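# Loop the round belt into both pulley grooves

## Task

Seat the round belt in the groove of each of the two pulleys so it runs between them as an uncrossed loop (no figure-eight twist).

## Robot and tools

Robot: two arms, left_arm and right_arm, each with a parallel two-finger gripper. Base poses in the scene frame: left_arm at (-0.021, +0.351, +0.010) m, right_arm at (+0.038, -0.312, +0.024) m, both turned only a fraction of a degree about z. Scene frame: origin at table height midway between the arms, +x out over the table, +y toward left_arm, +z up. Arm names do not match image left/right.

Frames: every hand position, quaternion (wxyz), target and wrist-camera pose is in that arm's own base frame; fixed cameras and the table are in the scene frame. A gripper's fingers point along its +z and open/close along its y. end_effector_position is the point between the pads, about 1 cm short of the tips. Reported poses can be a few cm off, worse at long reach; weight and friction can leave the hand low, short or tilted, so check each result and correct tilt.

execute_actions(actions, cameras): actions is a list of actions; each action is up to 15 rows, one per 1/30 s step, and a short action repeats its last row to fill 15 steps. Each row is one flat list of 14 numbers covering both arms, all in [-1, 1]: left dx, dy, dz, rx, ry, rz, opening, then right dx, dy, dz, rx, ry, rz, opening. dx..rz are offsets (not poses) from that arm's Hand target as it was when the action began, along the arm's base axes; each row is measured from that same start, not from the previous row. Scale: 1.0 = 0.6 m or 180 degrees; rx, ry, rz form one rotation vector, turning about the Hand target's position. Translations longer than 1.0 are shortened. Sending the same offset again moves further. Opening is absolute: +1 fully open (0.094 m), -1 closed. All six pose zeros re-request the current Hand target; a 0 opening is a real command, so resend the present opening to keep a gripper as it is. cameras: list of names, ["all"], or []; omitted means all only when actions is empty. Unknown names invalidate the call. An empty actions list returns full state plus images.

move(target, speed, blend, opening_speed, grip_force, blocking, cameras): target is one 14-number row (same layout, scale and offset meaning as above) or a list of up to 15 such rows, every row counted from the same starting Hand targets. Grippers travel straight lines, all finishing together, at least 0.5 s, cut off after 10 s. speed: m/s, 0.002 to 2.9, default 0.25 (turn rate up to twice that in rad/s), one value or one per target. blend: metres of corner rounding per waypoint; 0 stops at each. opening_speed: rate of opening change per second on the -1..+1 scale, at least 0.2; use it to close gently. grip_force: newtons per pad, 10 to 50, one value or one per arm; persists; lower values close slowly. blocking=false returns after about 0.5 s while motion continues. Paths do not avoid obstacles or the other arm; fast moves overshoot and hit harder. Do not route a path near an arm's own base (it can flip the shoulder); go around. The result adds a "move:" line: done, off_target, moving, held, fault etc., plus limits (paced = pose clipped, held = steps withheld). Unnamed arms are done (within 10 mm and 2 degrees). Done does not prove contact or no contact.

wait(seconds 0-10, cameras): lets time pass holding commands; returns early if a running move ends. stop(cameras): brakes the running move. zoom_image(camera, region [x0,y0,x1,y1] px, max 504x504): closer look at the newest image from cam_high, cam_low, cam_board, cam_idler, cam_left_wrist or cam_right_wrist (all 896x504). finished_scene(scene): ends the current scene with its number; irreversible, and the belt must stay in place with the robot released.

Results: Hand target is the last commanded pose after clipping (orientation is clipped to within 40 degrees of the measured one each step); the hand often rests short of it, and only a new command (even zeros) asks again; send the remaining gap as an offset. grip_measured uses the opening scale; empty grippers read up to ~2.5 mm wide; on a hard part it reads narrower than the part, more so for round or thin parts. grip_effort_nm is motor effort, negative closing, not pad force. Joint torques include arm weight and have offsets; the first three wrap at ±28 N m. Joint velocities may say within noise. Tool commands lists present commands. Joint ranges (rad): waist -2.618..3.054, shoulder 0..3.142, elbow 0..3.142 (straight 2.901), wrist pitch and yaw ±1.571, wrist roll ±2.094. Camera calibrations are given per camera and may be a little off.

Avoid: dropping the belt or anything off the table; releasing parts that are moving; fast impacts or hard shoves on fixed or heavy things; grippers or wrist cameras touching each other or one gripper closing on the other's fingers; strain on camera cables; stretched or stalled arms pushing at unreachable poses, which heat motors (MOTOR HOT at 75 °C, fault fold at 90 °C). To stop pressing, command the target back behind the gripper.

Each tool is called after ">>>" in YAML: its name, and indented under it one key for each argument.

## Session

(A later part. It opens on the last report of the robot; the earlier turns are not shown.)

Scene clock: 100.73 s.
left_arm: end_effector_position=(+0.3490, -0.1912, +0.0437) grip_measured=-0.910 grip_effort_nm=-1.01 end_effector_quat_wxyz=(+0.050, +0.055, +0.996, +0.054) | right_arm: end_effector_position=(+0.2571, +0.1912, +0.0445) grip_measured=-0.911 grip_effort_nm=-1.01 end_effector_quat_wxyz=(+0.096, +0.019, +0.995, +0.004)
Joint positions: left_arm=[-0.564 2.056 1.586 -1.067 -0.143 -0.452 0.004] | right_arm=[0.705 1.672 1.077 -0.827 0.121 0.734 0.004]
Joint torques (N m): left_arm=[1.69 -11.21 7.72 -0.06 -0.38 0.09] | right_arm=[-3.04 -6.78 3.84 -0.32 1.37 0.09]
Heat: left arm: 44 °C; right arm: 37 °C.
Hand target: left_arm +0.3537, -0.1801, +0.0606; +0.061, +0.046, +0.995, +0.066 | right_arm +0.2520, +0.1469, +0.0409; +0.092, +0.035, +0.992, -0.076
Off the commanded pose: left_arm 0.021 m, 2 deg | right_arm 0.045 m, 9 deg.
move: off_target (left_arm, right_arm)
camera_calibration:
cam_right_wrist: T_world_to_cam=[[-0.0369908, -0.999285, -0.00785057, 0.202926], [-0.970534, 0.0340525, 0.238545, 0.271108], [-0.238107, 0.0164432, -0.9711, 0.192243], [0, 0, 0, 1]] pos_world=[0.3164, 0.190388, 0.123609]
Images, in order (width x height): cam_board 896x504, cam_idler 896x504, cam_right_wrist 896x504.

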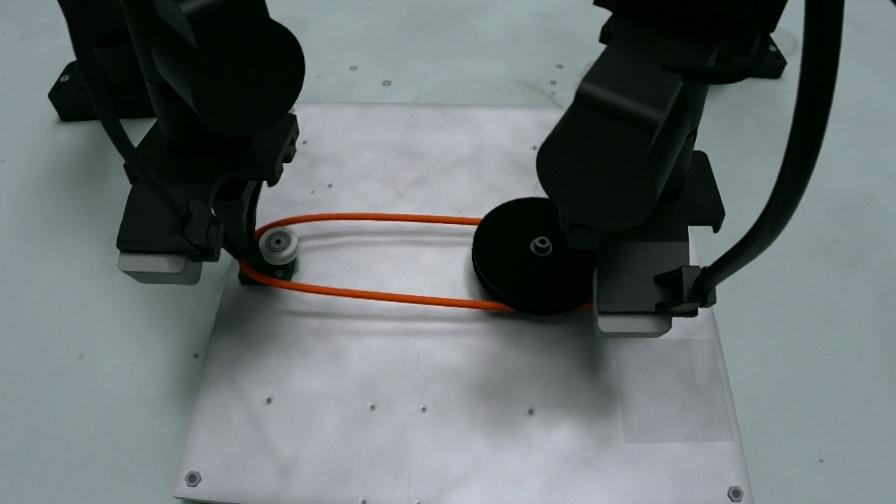

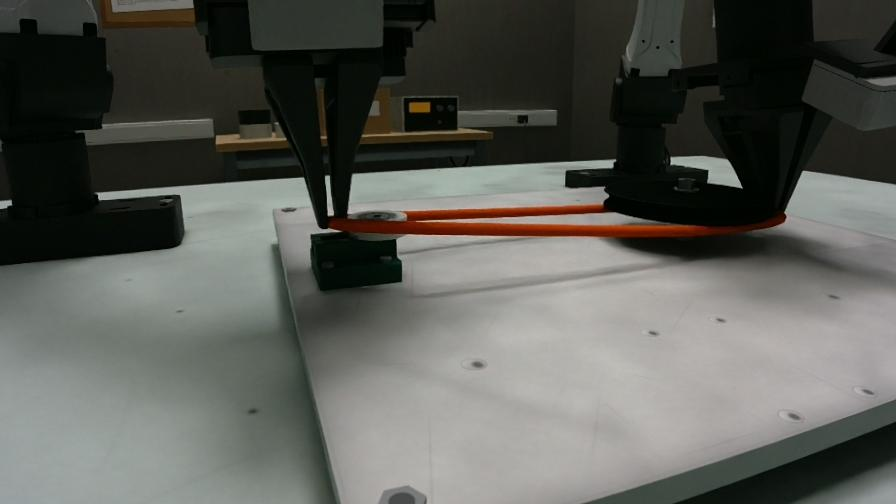

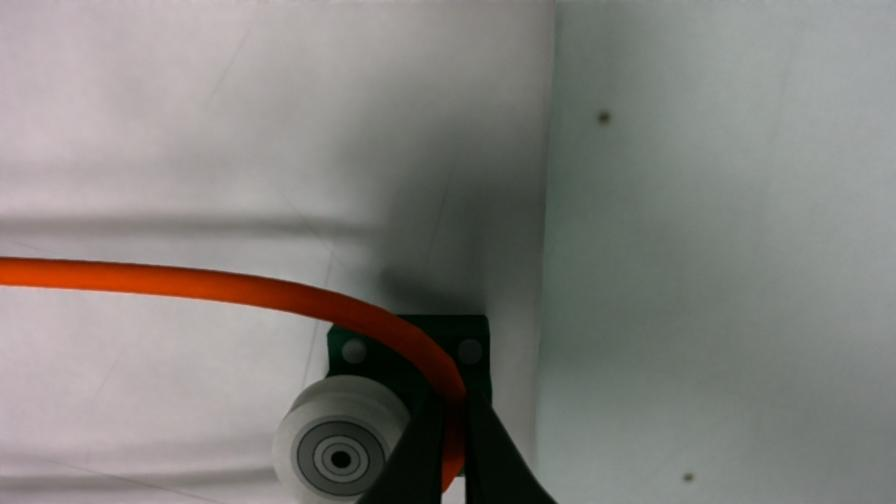

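>>> move:
  target: [-0.02,0.0,0.014,0,-0.02,0,-1,-0.004,0.0,-0.002,0,0,0,-1]
  speed: 0.08
  cameras: ["cam_low"]

>>> zoom_image:
  camera: "cam_low"
  region: [290, 160, 590, 300]

>>> execute_actions:
  actions: []
  cameras: ["cam_idler","cam_left_wrist"]

>>> zoom_image:
  camera: "cam_idler"
  region: [540, 110, 840, 290]

Scene clock: 102.73 s.
left_arm: end_effector_position=(+0.3445, -0.1931, +0.0511) grip_measured=-0.910 grip_effort_nm=-1.01 end_effector_quat_wxyz=(+0.075, +0.056, +0.995, +0.046) | right_arm: end_effector_position=(+0.2570, +0.1910, +0.0424) grip_measured=-0.911 grip_effort_nm=-1.01 end_effector_quat_wxyz=(+0.097, +0.019, +0.995, +0.004)
Joint positions: left_arm=[-0.579 1.991 1.517 -1.012 -0.154 -0.459 0.004] | right_arm=[0.705 1.672 1.067 -0.815 0.122 0.734 0.004]
Joint torques (N m): left_arm=[0.1 -12.86 4.96 0.09 -0.66 -0.18] | right_arm=[-2.69 -7.01 3.69 -0.42 1.32 0.17]
Heat: left arm: 45 °C; right arm: 37 °C.
Hand target: left_arm +0.3417, -0.1802, +0.0690; +0.092, +0.044, +0.993, +0.067 | right_arm +0.2496, +0.1469, +0.0397; +0.092, +0.035, +0.992, -0.076
Off the commanded pose: left_arm 0.022 m, 3 deg | right_arm 0.045 m, 9 deg.
move: off_target (left_arm, right_arm)
Images, in order (width x height): cam_low 896x504.

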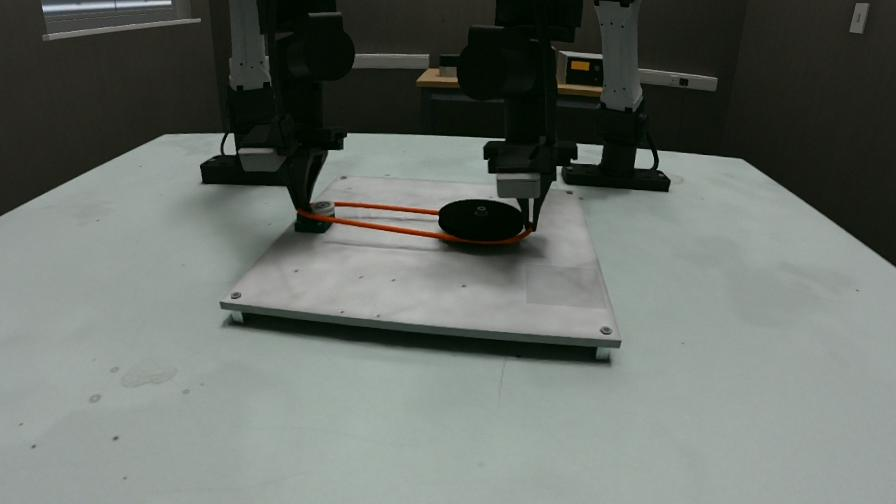

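Scaled by 1.680 from the camera's 896x504 image, which has a finer 1280x720 frame.

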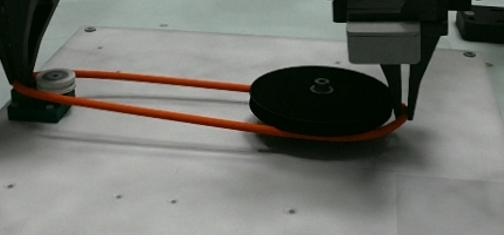

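Scene clock: 102.73 s.
left_arm: end_effector_position=(+0.3445, -0.1931, +0.0511) grip_measured=-0.910 grip_effort_nm=-1.01 end_effector_quat_wxyz=(+0.075, +0.056, +0.995, +0.046) | right_arm: end_effector_position=(+0.2570, +0.1910, +0.0424) grip_measured=-0.911 grip_effort_nm=-1.01 end_effector_quat_wxyz=(+0.097, +0.019, +0.995, +0.004)
Joint positions: left_arm=[-0.579 1.991 1.517 -1.012 -0.154 -0.459 0.004] | right_arm=[0.705 1.672 1.067 -0.815 0.122 0.734 0.004]
Joint velocities: within noise
Joint torques (N m): left_arm=[0.1 -12.86 4.96 0.09 -0.66 -0.18] | right_arm=[-2.69 -7.01 3.69 -0.42 1.32 0.17]
Motor temperatures (°C): left_arm=[27 45 36 29 26 25 30] | right_arm=[27 37 31 28 30 27 27]
Heat: left arm: 45 °C; right arm: 37 °C.
Hand target: left_arm +0.3417, -0.1802, +0.0690; +0.092, +0.044, +0.993, +0.067 | right_arm +0.2496, +0.1469, +0.0397; +0.092, +0.035, +0.992, -0.076
Tool commands: left_gripper/opening=-1.0 right_gripper/opening=-1.0
Off the commanded pose: left_arm 0.022 m, 3 deg | right_arm 0.045 m, 9 deg.
camera_calibration:
cam_left_wrist: T_world_to_cam=[[-0.105255, -0.989137, -0.102609, -0.150594], [-0.960091, 0.0741894, 0.26967, 0.372334], [-0.259128, 0.126898, -0.95747, 0.249074], [0, 0, 0, 1]] pos_world=[0.406166, -0.208188, 0.122621]
Images, in order (width x height): cam_idler 896x504, cam_left_wrist 896x504.

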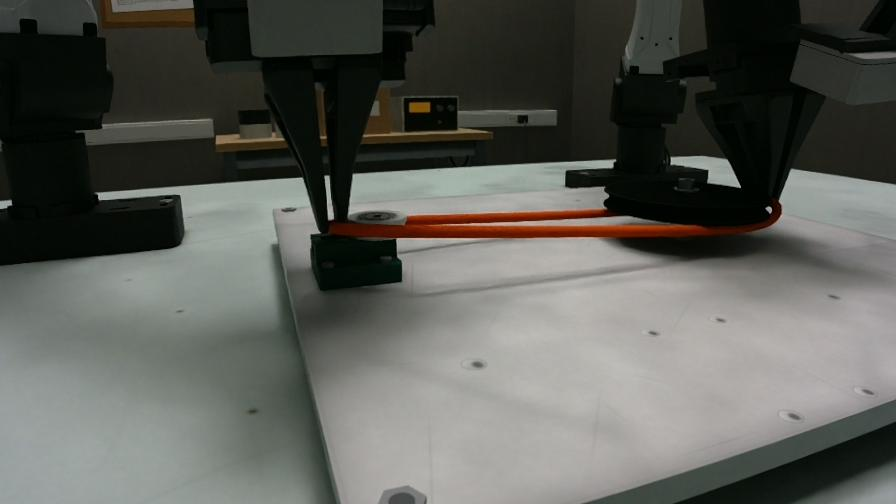

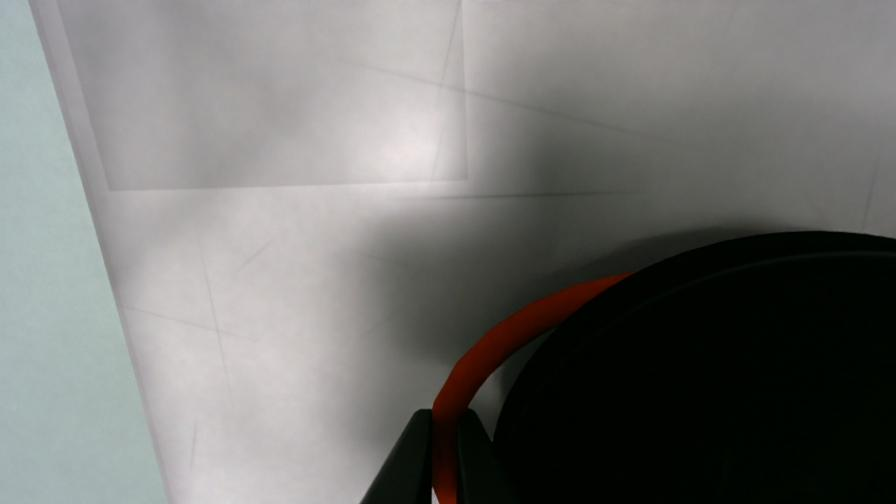

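Scaled by 1.680 from the camera's 896x504 image, which has a finer 1280x720 frame.

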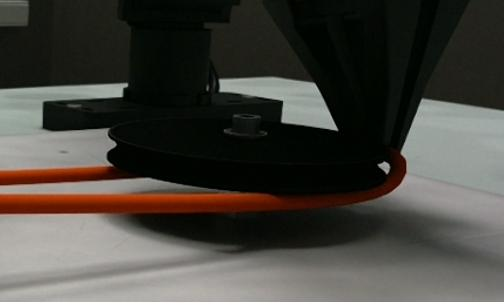

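>>> move:
  target:
    - [0,0.0,0.0,0,0,0,-1,0,0.0,0.055,0,0,0,-1]
    - [0,-0.01,0.0,0,0,0,-1,0.008,0.14,0.055,0.03,-0.03,0,-1]
  speed: 0.1
  cameras: ["cam_idler"]

>>> zoom_image:
  camera: "cam_idler"
  region: [340, 110, 840, 290]

Scene clock: 105.97 s.
left_arm: end_effector_position=(+0.3400, -0.1896, +0.0519) grip_measured=-0.910 grip_effort_nm=-1.01 end_effector_quat_wxyz=(+0.072, +0.051, +0.994, +0.060) | right_arm: end_effector_position=(+0.2500, +0.2336, +0.0692) grip_measured=-0.911 grip_effort_nm=-1.01 end_effector_quat_wxyz=(+0.129, +0.037, +0.991, -0.012)
Joint positions: left_arm=[-0.588 1.989 1.517 -1.036 -0.177 -0.479 0.004] | right_arm=[0.861 1.727 1.232 -0.932 0.217 0.921 0.004]
Joint torques (N m): left_arm=[-0.31 -11.73 6.45 0.2 -0.42 -0.1] | right_arm=[-0.16 -5.49 7.92 0.25 0.65 0.22]
Heat: left arm: 46 °C; right arm: 37 °C.
Hand target: left_arm +0.3417, -0.1862, +0.0690; +0.092, +0.044, +0.993, +0.067 | right_arm +0.2544, +0.2309, +0.0727; +0.137, +0.043, +0.989, -0.028
Off the commanded pose: left_arm 0.018 m, 3 deg | right_arm 0.006 m, 2 deg.
move: off_target (left_arm)
Images, in order (width x height): cam_idler 896x504.

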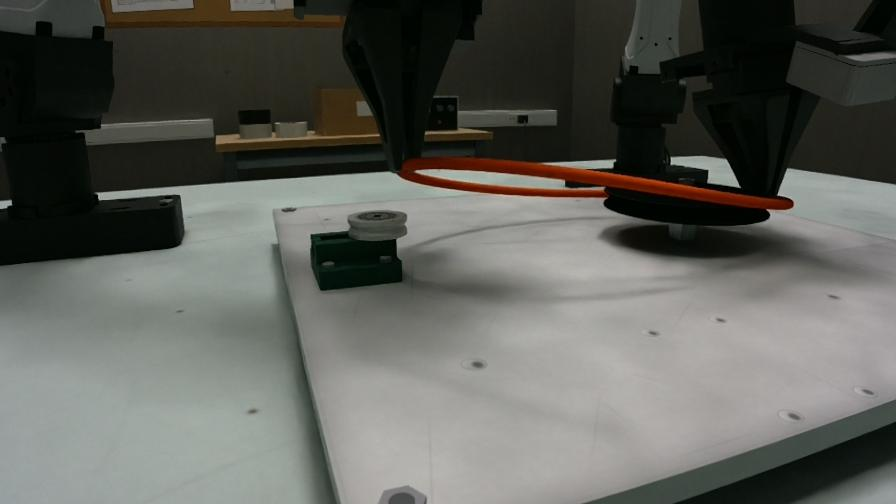

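Scaled by 1.008 from the camera's 896x504 image, which has a finer 1280x720 frame.

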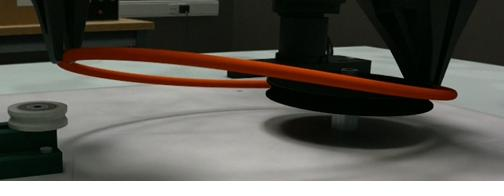

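>>> move:
  target:
    - [0,0.0,-0.008,0,0.03,0,-1,0,0.0,-0.006,0,0.035,0,-1]
    - [0,0.01,-0.01,0,0.03,0,-1,0.0,-0.07,-0.012,0,0.035,0,-1]
  speed: 0.08
  cameras: ["cam_idler","cam_board"]

>>> zoom_image:
  camera: "cam_idler"
  region: [540, 110, 840, 290]

Scene clock: 109.70 s.
left_arm: end_effector_position=(+0.3372, -0.1926, +0.0567) grip_measured=-0.910 grip_effort_nm=-1.01 end_effector_quat_wxyz=(+0.043, +0.053, +0.996, +0.053) | right_arm: end_effector_position=(+0.2563, +0.2046, +0.0610) grip_measured=-0.911 grip_effort_nm=-1.01 end_effector_quat_wxyz=(+0.079, +0.035, +0.996, -0.013)
Joint positions: left_arm=[-0.579 2.02 1.587 -1.116 -0.135 -0.472 0.004] | right_arm=[0.743 1.726 1.213 -0.963 0.13 0.807 0.004]
Joint torques (N m): left_arm=[2.33 -9.26 6.93 0.06 -0.29 0.21] | right_arm=[-1.7 -8.99 4.36 0.19 0.48 0.09]
Heat: left arm: 46 °C; right arm: 37 °C.
Hand target: left_arm +0.3418, -0.1801, +0.0631; +0.045, +0.047, +0.996, +0.065 | right_arm +0.2545, +0.1889, +0.0655; +0.083, +0.042, +0.995, -0.030
Off the commanded pose: left_arm 0.015 m, 2 deg | right_arm 0.016 m, 2 deg.
move: off_target (left_arm, right_arm)
Images, in order (width x height): cam_board 896x504, cam_idler 896x504.

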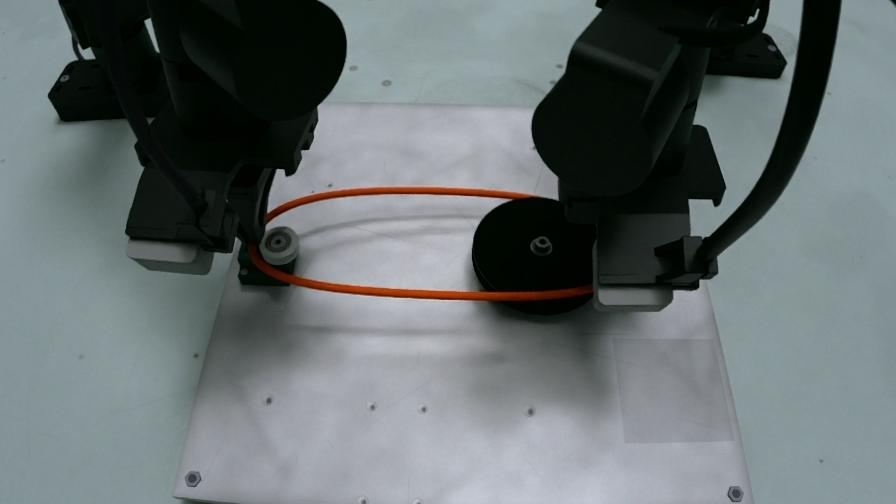

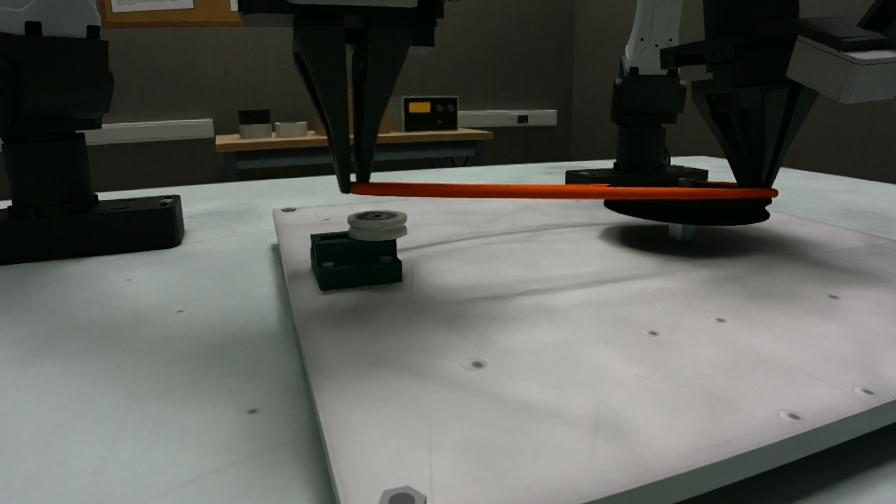

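Scaled by 1.680 from the camera's 896x504 image, which has a finer 1280x720 frame.

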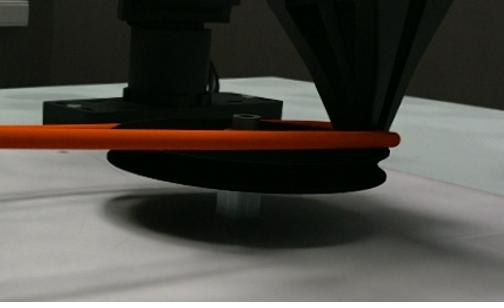

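>>> move:
  target:
    - [0.012,0.02,0.0,0,0,0,-1,0.01,0.075,0.0,0,0,0,-1]
    - [0.012,0.02,-0.022,0,0,0,-1,0.01,0.075,0,0,0,0,-1]
  speed: 0.08
  cameras: ["cam_board"]

>>> execute_actions:
  actions: []
  cameras: ["cam_idler"]

>>> zoom_image:
  camera: "cam_idler"
  region: [540, 110, 840, 290]

Scene clock: 112.20 s.
left_arm: end_effector_position=(+0.3470, -0.1782, +0.0530) grip_measured=-0.910 grip_effort_nm=-1.01 end_effector_quat_wxyz=(+0.045, +0.048, +0.997, +0.050) | right_arm: end_effector_position=(+0.2572, +0.2386, +0.0632) grip_measured=-0.911 grip_effort_nm=-1.01 end_effector_quat_wxyz=(+0.077, +0.036, +0.996, -0.011)
Joint positions: left_arm=[-0.533 2.02 1.572 -1.091 -0.131 -0.435 0.004] | right_arm=[0.812 1.815 1.332 -1 0.13 0.879 0.004]
Joint torques (N m): left_arm=[1.42 -8.5 4.86 0.35 -0.32 0.22] | right_arm=[-0.14 -6.3 7.69 0.12 0.53 0.23]
Heat: left arm: 46 °C; right arm: 37 °C.
Hand target: left_arm +0.3490, -0.1681, +0.0499; +0.045, +0.047, +0.996, +0.065 | right_arm +0.2605, +0.2339, +0.0655; +0.083, +0.042, +0.995, -0.030
Off the commanded pose: left_arm 0.011 m, 2 deg | right_arm 0.006 m, 2 deg.
move: off_target (left_arm)
Images, in order (width x height): cam_board 896x504.

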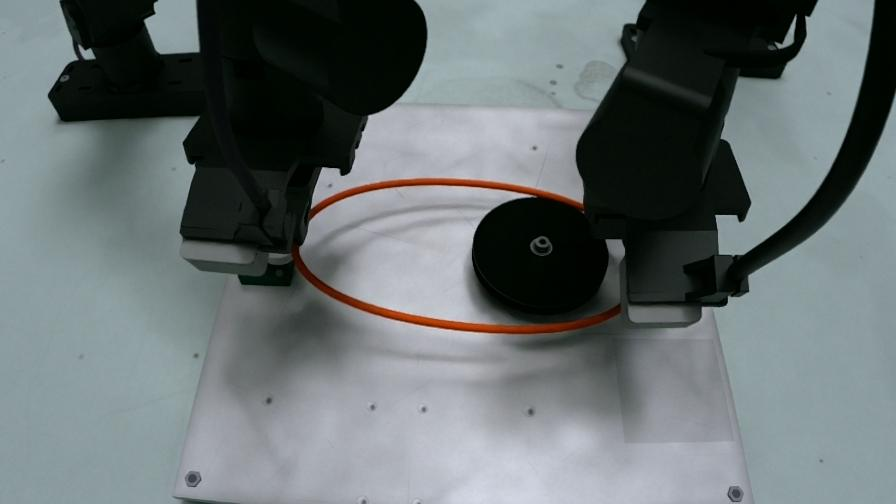

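Scene clock: 112.20 s.
left_arm: end_effector_position=(+0.3470, -0.1782, +0.0530) grip_measured=-0.910 grip_effort_nm=-1.01 end_effector_quat_wxyz=(+0.045, +0.048, +0.997, +0.050) | right_arm: end_effector_position=(+0.2572, +0.2386, +0.0632) grip_measured=-0.911 grip_effort_nm=-1.01 end_effector_quat_wxyz=(+0.077, +0.036, +0.996, -0.011)
Joint positions: left_arm=[-0.533 2.02 1.572 -1.091 -0.131 -0.435 0.004] | right_arm=[0.812 1.815 1.332 -1 0.13 0.879 0.004]
Joint velocities: within noise
Joint torques (N m): left_arm=[1.42 -8.5 4.86 0.35 -0.32 0.22] | right_arm=[-0.14 -6.3 7.69 0.12 0.53 0.23]
Motor temperatures (°C): left_arm=[27 46 36 29 26 25 30] | right_arm=[26 37 32 28 29 27 27]
Heat: left arm: 46 °C; right arm: 37 °C.
Hand target: left_arm +0.3490, -0.1681, +0.0499; +0.045, +0.047, +0.996, +0.065 | right_arm +0.2605, +0.2339, +0.0655; +0.083, +0.042, +0.995, -0.030
Tool commands: left_gripper/opening=-1.0 right_gripper/opening=-1.0
Off the commanded pose: left_arm 0.011 m, 2 deg | right_arm 0.006 m, 2 deg.
Images, in order (width x height): cam_idler 896x504.

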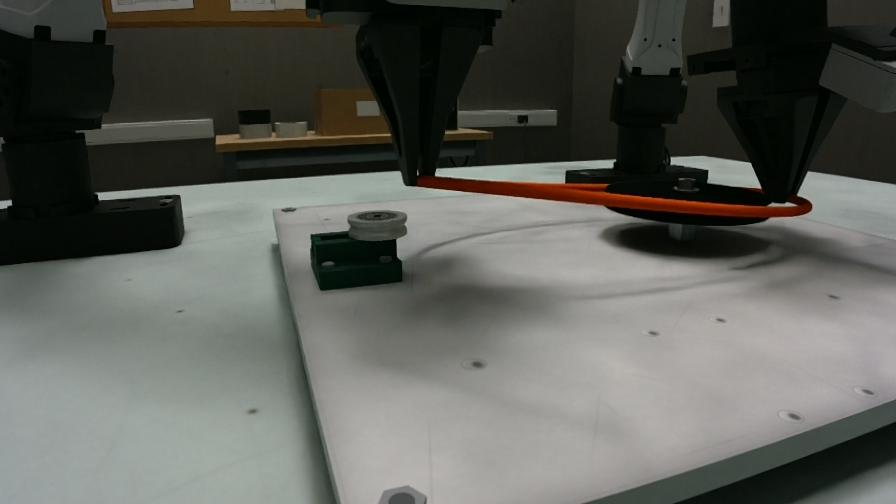

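Scaled by 1.680 from the camera's 896x504 image, which has a finer 1280x720 frame.

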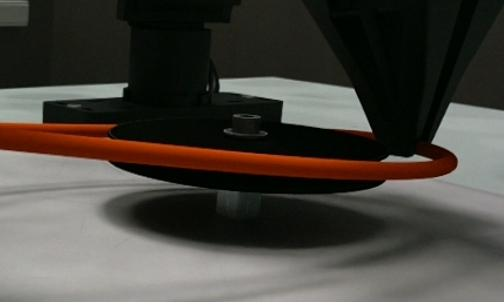

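>>> move:
  target:
    - [0,0.0,-0.008,0,0,0,-1,0,0,-0.006,0,-0.015,0,-1]
    - [0,0.0,-0.008,0,0,0,-1,-0.01,-0.085,-0.006,0,-0.015,0,-1]
  speed: 0.08
  cameras: ["cam_idler","cam_board"]

>>> zoom_image:
  camera: "cam_idler"
  region: [540, 110, 840, 290]

Scene clock: 114.93 s.
left_arm: end_effector_position=(+0.3522, -0.1857, +0.0498) grip_measured=-0.910 grip_effort_nm=-1.01 end_effector_quat_wxyz=(+0.056, +0.049, +0.997, +0.032) | right_arm: end_effector_position=(+0.2576, +0.2057, +0.0579) grip_measured=-0.911 grip_effort_nm=-1.01 end_effector_quat_wxyz=(+0.105, +0.034, +0.994, +0.001)
Joint positions: left_arm=[-0.533 2.02 1.559 -1.041 -0.109 -0.431 0.004] | right_arm=[0.751 1.687 1.147 -0.88 0.146 0.807 0.004]
Joint torques (N m): left_arm=[1.39 -8.21 4.97 0.11 -0.53 0.18] | right_arm=[-2.06 -8.8 4.51 0.05 0.6 0.07]
Heat: left arm: 47 °C; right arm: 37 °C.
Hand target: left_arm +0.3490, -0.1681, +0.0451; +0.045, +0.047, +0.996, +0.065 | right_arm +0.2545, +0.1830, +0.0619; +0.106, +0.042, +0.993, -0.029
Off the commanded pose: left_arm 0.019 m, 4 deg | right_arm 0.023 m, 4 deg.
move: off_target (left_arm, right_arm)
Images, in order (width x height): cam_board 896x504, cam_idler 896x504.

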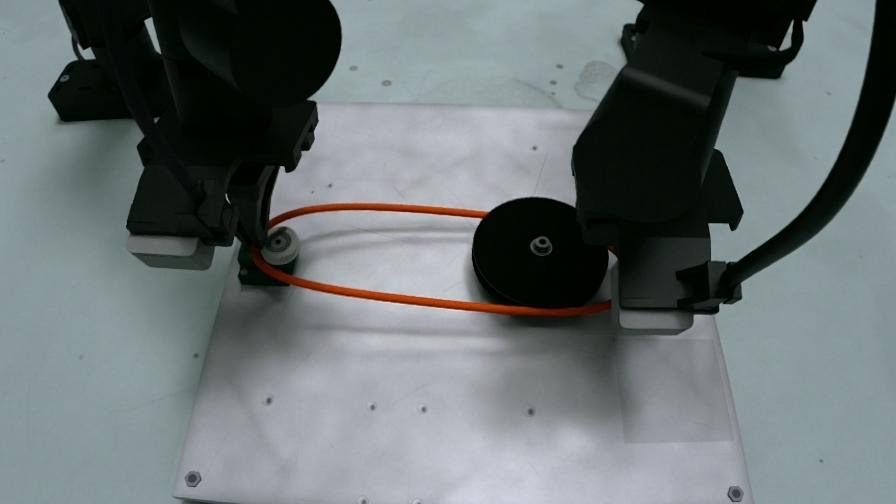

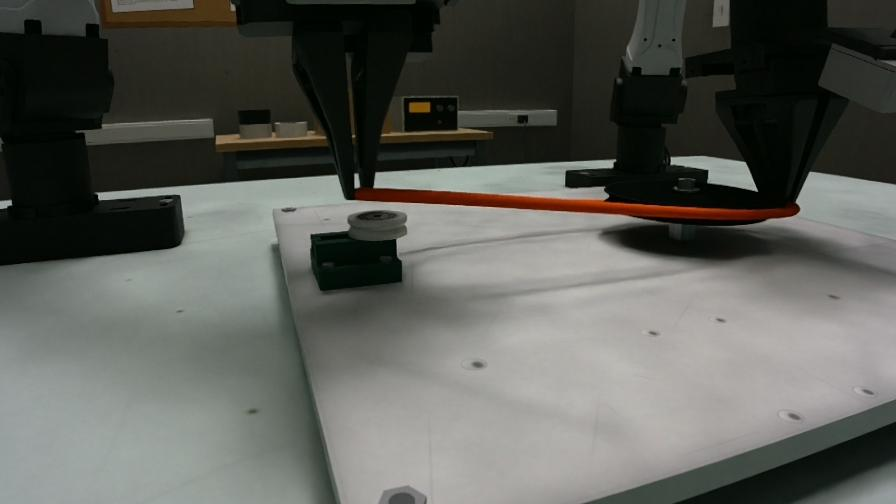

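Scaled by 1.680 from the camera's 896x504 image, which has a finer 1280x720 frame.

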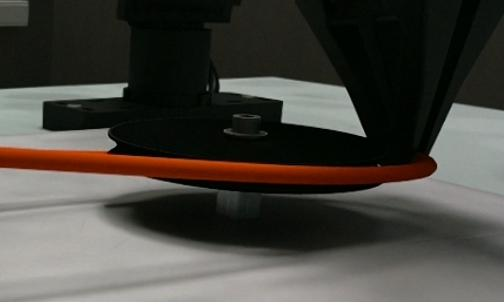

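>>> move:
  target:
    - [0.0,0.01,0.006,0,0,0,-1,-0.0,-0.06,0.0,-0.02,0,0,-1]
    - [0,0.01,0.006,0,0,0,-1,-0.006,-0.065,-0.03,-0.02,-0.005,0,-1]
  speed: 0.08
  cameras: ["cam_idler","cam_board"]

>>> zoom_image:
  camera: "cam_idler"
  region: [540, 110, 840, 290]

>>> zoom_image:
  camera: "cam_idler"
  region: [290, 150, 490, 300]

Scene clock: 117.20 s.
left_arm: end_effector_position=(+0.3562, -0.1936, +0.0500) grip_measured=-0.910 grip_effort_nm=-1.01 end_effector_quat_wxyz=(+0.063, +0.058, +0.996, +0.014) | right_arm: end_effector_position=(+0.2591, +0.1878, +0.0441) grip_measured=-0.911 grip_effort_nm=-1.01 end_effector_quat_wxyz=(+0.118, +0.023, +0.993, +0.015)
Joint positions: left_arm=[-0.533 2.02 1.559 -1.011 -0.081 -0.413 0.004] | right_arm=[0.699 1.629 1.018 -0.761 0.132 0.733 0.004]
Joint torques (N m): left_arm=[2.55 -9.39 4.64 -0.2 -0.8 0.13] | right_arm=[-2.76 -7.73 3.64 -0.4 1.26 0.09]
Heat: left arm: 47 °C; right arm: 37 °C.
Hand target: left_arm +0.3490, -0.1621, +0.0487; +0.045, +0.047, +0.996, +0.065 | right_arm +0.2509, +0.1440, +0.0439; +0.115, +0.039, +0.991, -0.060
Off the commanded pose: left_arm 0.032 m, 6 deg | right_arm 0.045 m, 9 deg.
move: off_target (left_arm, right_arm)
Images, in order (width x height): cam_board 896x504, cam_idler 896x504.

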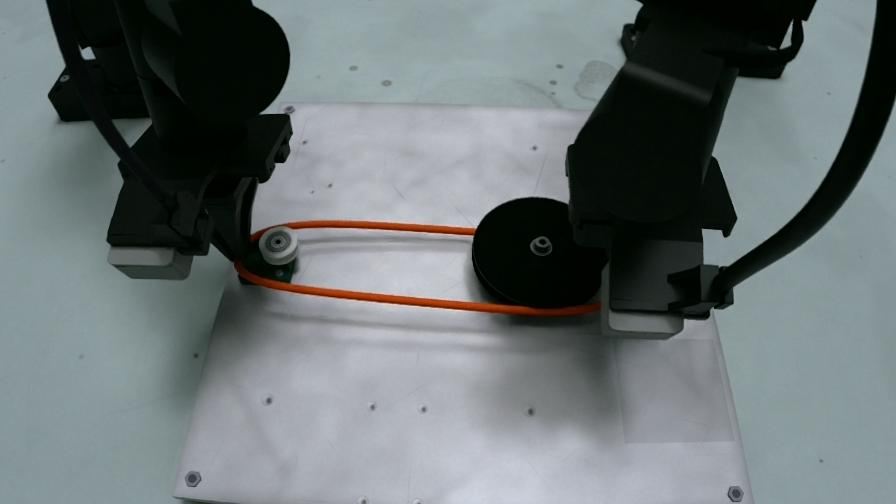

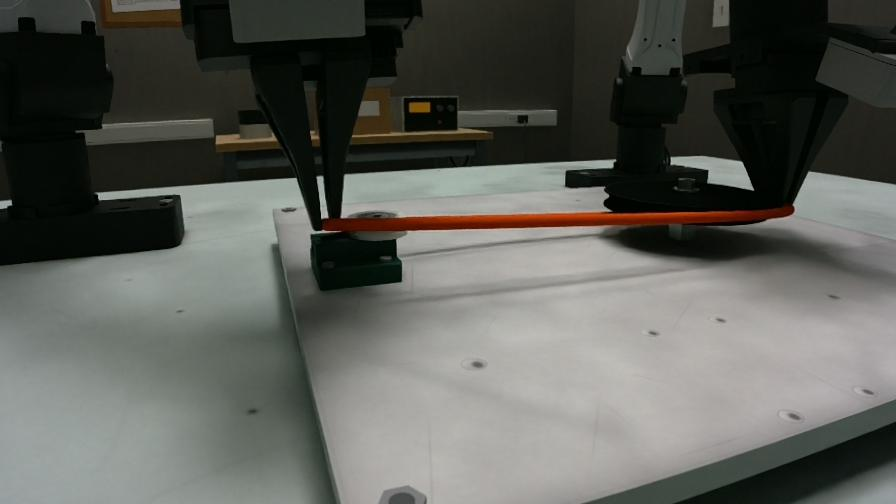

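Scaled by 1.680 from the camera's 896x504 image, which has a finer 1280x720 frame.

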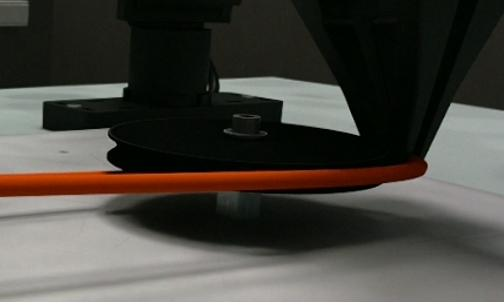

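Scaled by 2.520 from the camera's 896x504 image, which has a finer 1280x720 frame.

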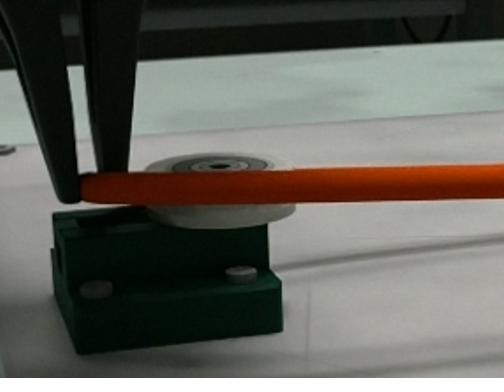

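>>> move:
  target:
    - [0,0.0,0.0,0,0.0,0,-1,0,0.0,0.045,0,0,0,-1]
    - [0,0.0,0.006,0,0.0,0,-1,0.01,0.14,0.048,0.02,0.01,0,-1]
  speed: 0.1
  cameras: ["cam_board","cam_idler"]

>>> zoom_image:
  camera: "cam_idler"
  region: [540, 110, 840, 290]

>>> zoom_image:
  camera: "cam_board"
  region: [400, 150, 660, 340]

Scene clock: 120.27 s.
left_arm: end_effector_position=(+0.3496, -0.1781, +0.0496) grip_measured=-0.910 grip_effort_nm=-1.01 end_effector_quat_wxyz=(+0.046, +0.053, +0.997, +0.041) | right_arm: end_effector_position=(+0.2542, +0.2343, +0.0704) grip_measured=-0.911 grip_effort_nm=-1.01 end_effector_quat_wxyz=(+0.094, +0.036, +0.995, -0.006)
Joint positions: left_arm=[-0.522 2.02 1.559 -1.065 -0.115 -0.412 0.004] | right_arm=[0.82 1.766 1.295 -0.986 0.15 0.883 0.004]
Joint torques (N m): left_arm=[1.65 -9.62 5.12 0.12 -0.48 0.11] | right_arm=[-0.01 -5.85 7.83 0.06 0.58 0.24]
Heat: left arm: 47 °C; right arm: 37 °C.
Hand target: left_arm +0.3490, -0.1622, +0.0523; +0.045, +0.047, +0.996, +0.065 | right_arm +0.2569, +0.2279, +0.0727; +0.098, +0.042, +0.994, -0.029
Off the commanded pose: left_arm 0.016 m, 3 deg | right_arm 0.007 m, 3 deg.
move: off_target (left_arm, right_arm)
Images, in order (width x height): cam_board 896x504, cam_idler 896x504.

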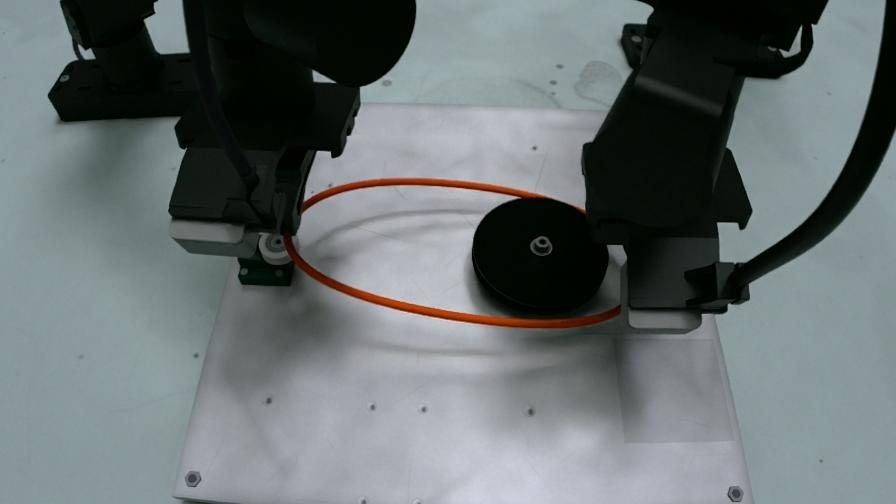

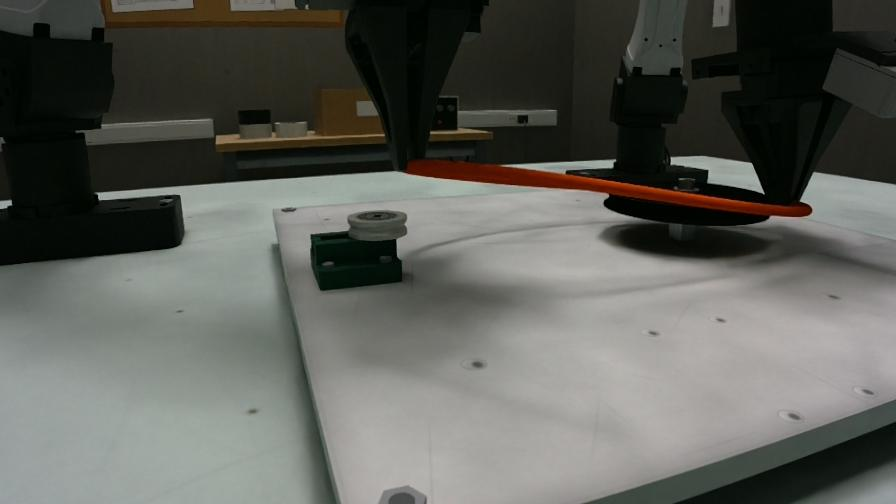

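Scaled by 1.680 from the camera's 896x504 image, which has a finer 1280x720 frame.

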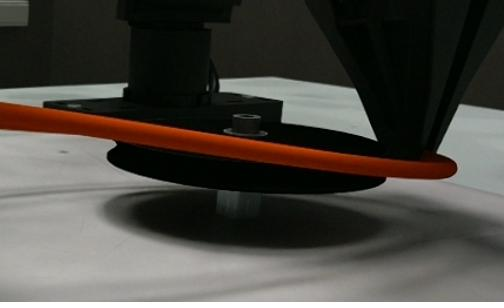

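Scaled by 1.938 from the camera's 896x504 image, which has a finer 1280x720 frame.

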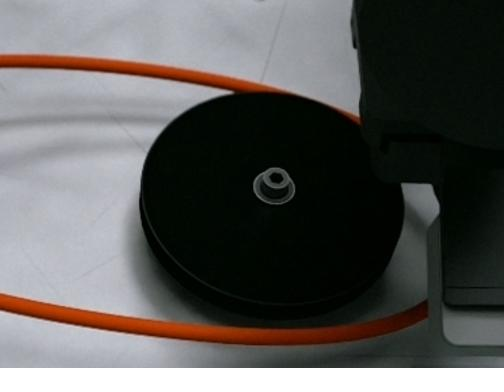

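>>> move:
  target: [-0.014,0.0,0.0,0,0.0,0,-1,-0.006,-0.13,-0.008,-0.03,0,0,-1]
  speed: 0.08
  cameras: ["cam_board","cam_idler"]

>>> zoom_image:
  camera: "cam_idler"
  region: [540, 110, 840, 290]

>>> zoom_image:
  camera: "cam_board"
  region: [400, 150, 660, 340]

Scene clock: 122.77 s.
left_arm: end_effector_position=(+0.3440, -0.1862, +0.0447) grip_measured=-0.910 grip_effort_nm=-1.01 end_effector_quat_wxyz=(+0.042, +0.059, +0.997, +0.026) | right_arm: end_effector_position=(+0.2594, +0.2018, +0.0648) grip_measured=-0.911 grip_effort_nm=-1.01 end_effector_quat_wxyz=(+0.101, +0.019, +0.995, +0.008)
Joint positions: left_arm=[-0.534 2.014 1.533 -1.038 -0.084 -0.412 0.004] | right_arm=[0.727 1.669 1.156 -0.898 0.124 0.755 0.004]
Joint torques (N m): left_arm=[1.66 -11.28 4.12 -0.03 -0.78 -0.01] | right_arm=[-3.99 -8.64 3.86 -0.64 1.41 0.01]
Heat: left arm: 48 °C; right arm: 37 °C.
Hand target: left_arm +0.3406, -0.1621, +0.0523; +0.045, +0.047, +0.996, +0.065 | right_arm +0.2532, +0.1498, +0.0679; +0.100, +0.037, +0.991, -0.076
Off the commanded pose: left_arm 0.025 m, 5 deg | right_arm 0.052 m, 10 deg.
move: off_target (left_arm, right_arm)
Images, in order (width x height): cam_board 896x504, cam_idler 896x504.

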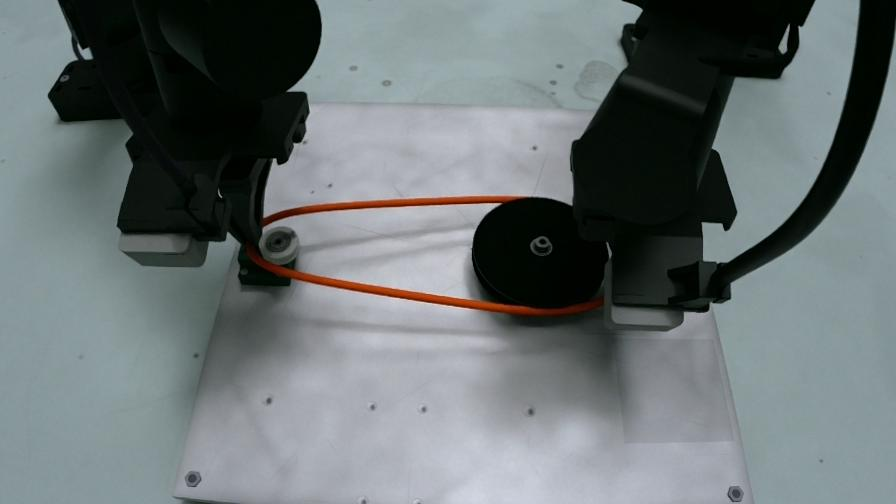

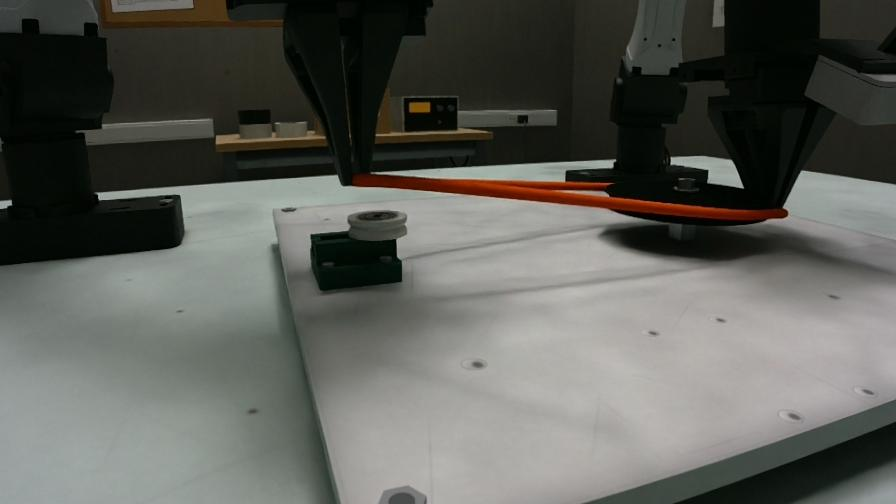

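Scaled by 1.680 from the camera's 896x504 image, which has a finer 1280x720 frame.

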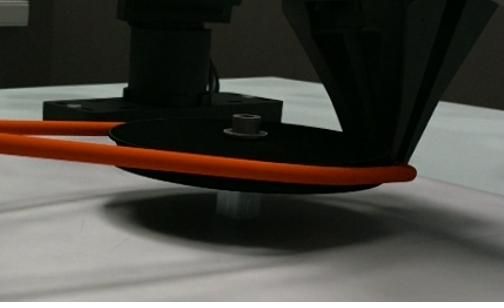

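Scaled by 1.938 from the camera's 896x504 image, which has a finer 1280x720 frame.

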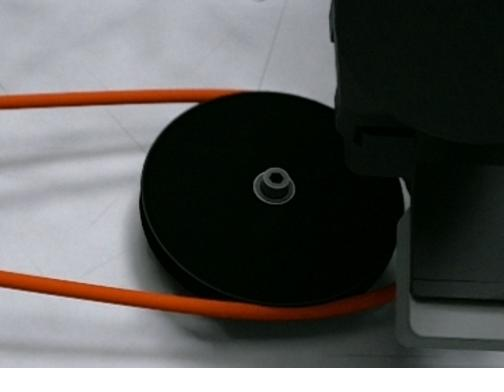

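>>> move:
  target:
    - [0,0.0,0.01,0,0.0,0,-1,-0.008,-0.05,0.0,-0.02,0,0,-1]
    - [0,0.0,0.01,0,0.0,0,-1,-0.016,-0.05,-0.038,-0.02,0,0,-1]
  speed: 0.08
  cameras: ["cam_board","cam_idler","cam_right_wrist"]

>>> zoom_image:
  camera: "cam_idler"
  region: [540, 110, 840, 290]

>>> zoom_image:
  camera: "cam_board"
  region: [220, 150, 660, 340]

>>> zoom_image:
  camera: "cam_idler"
  region: [290, 150, 490, 300]

Scene clock: 124.90 s.
left_arm: end_effector_position=(+0.3427, -0.1915, +0.0472) grip_measured=-0.910 grip_effort_nm=-1.01 end_effector_quat_wxyz=(+0.043, +0.062, +0.997, +0.015) | right_arm: end_effector_position=(+0.2555, +0.1921, +0.0488) grip_measured=-0.911 grip_effort_nm=-1.01 end_effector_quat_wxyz=(+0.110, +0.008, +0.994, +0.023)
Joint positions: left_arm=[-0.539 2.007 1.533 -1.034 -0.066 -0.412 0.004] | right_arm=[0.703 1.622 1.034 -0.785 0.108 0.709 0.004]
Joint torques (N m): left_arm=[2.1 -11.15 5.49 -0.25 -0.95 0] | right_arm=[-4.22 -7.28 3.12 -0.95 1.99 0.1]
Heat: left arm: 48 °C; right arm: 38 °C.
Hand target: left_arm +0.3405, -0.1622, +0.0583; +0.045, +0.047, +0.996, +0.065 | right_arm +0.2436, +0.1199, +0.0451; +0.101, +0.034, +0.988, -0.107
Off the commanded pose: left_arm 0.032 m, 6 deg | right_arm 0.073 m, 15 deg.
move: off_target (left_arm, right_arm)
camera_calibration:
cam_right_wrist: T_world_to_cam=[[-0.0113231, -0.998943, -0.0445479, 0.198855], [-0.977551, 0.00168488, 0.210691, 0.278013], [-0.210393, 0.0459336, -0.976537, 0.183487], [0, 0, 0, 1]] pos_world=[0.312628, 0.189748, 0.129466]
Images, in order (width x height): cam_board 896x504, cam_idler 896x504, cam_right_wrist 896x504.

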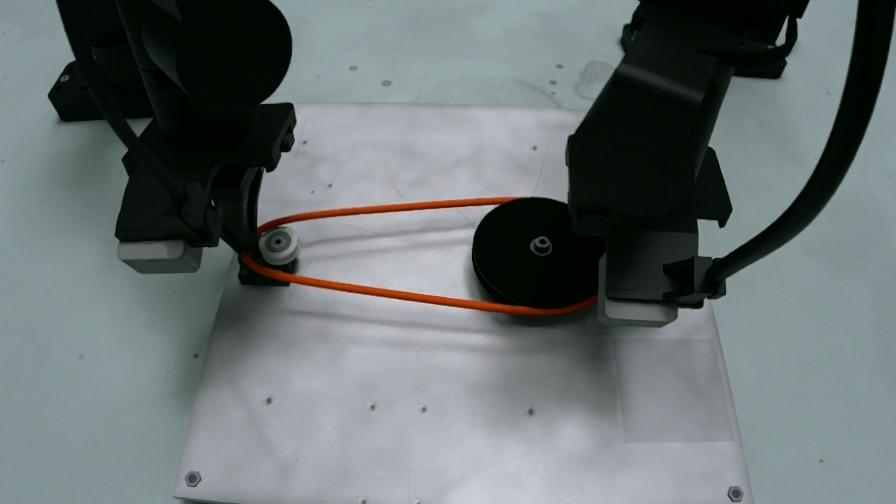

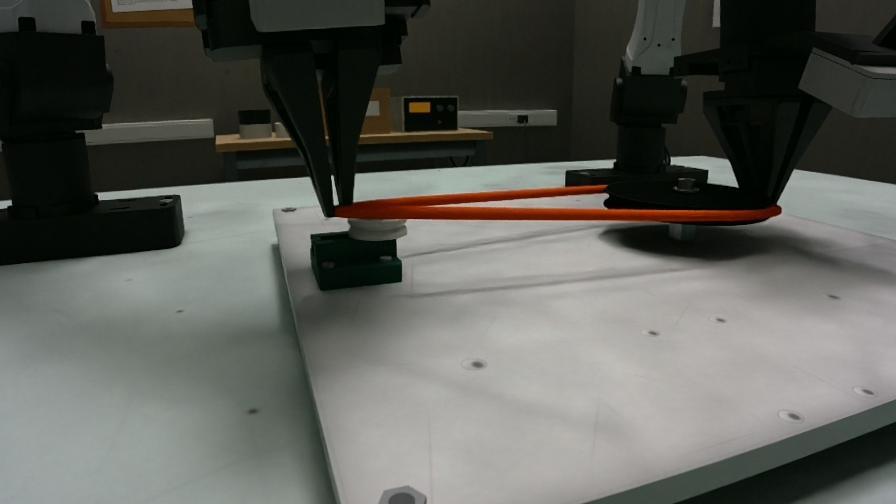

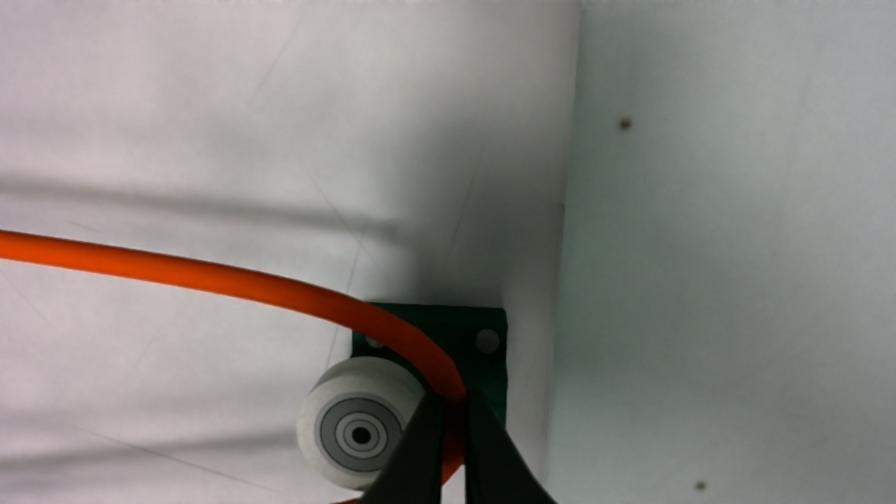

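Scaled by 1.680 from the camera's 896x504 image, which has a finer 1280x720 frame.

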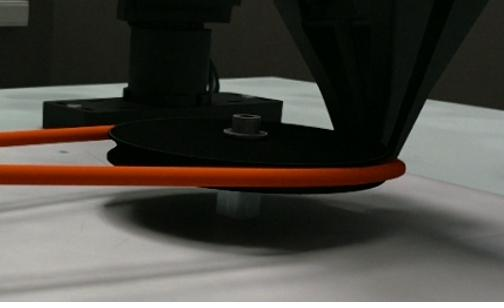

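Scaled by 1.145 from the camera's 896x504 image, which has a finer 1280x720 frame.

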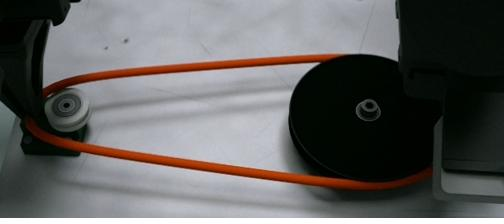

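Scaled by 2.520 from the camera's 896x504 image, which has a finer 1280x720 frame.

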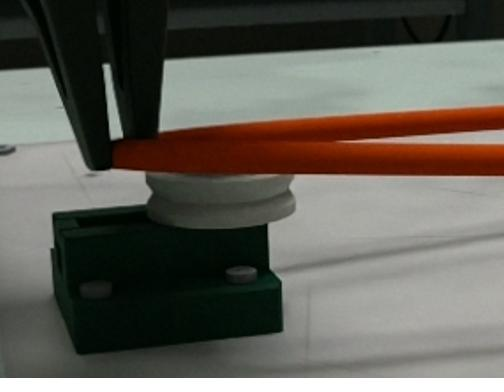

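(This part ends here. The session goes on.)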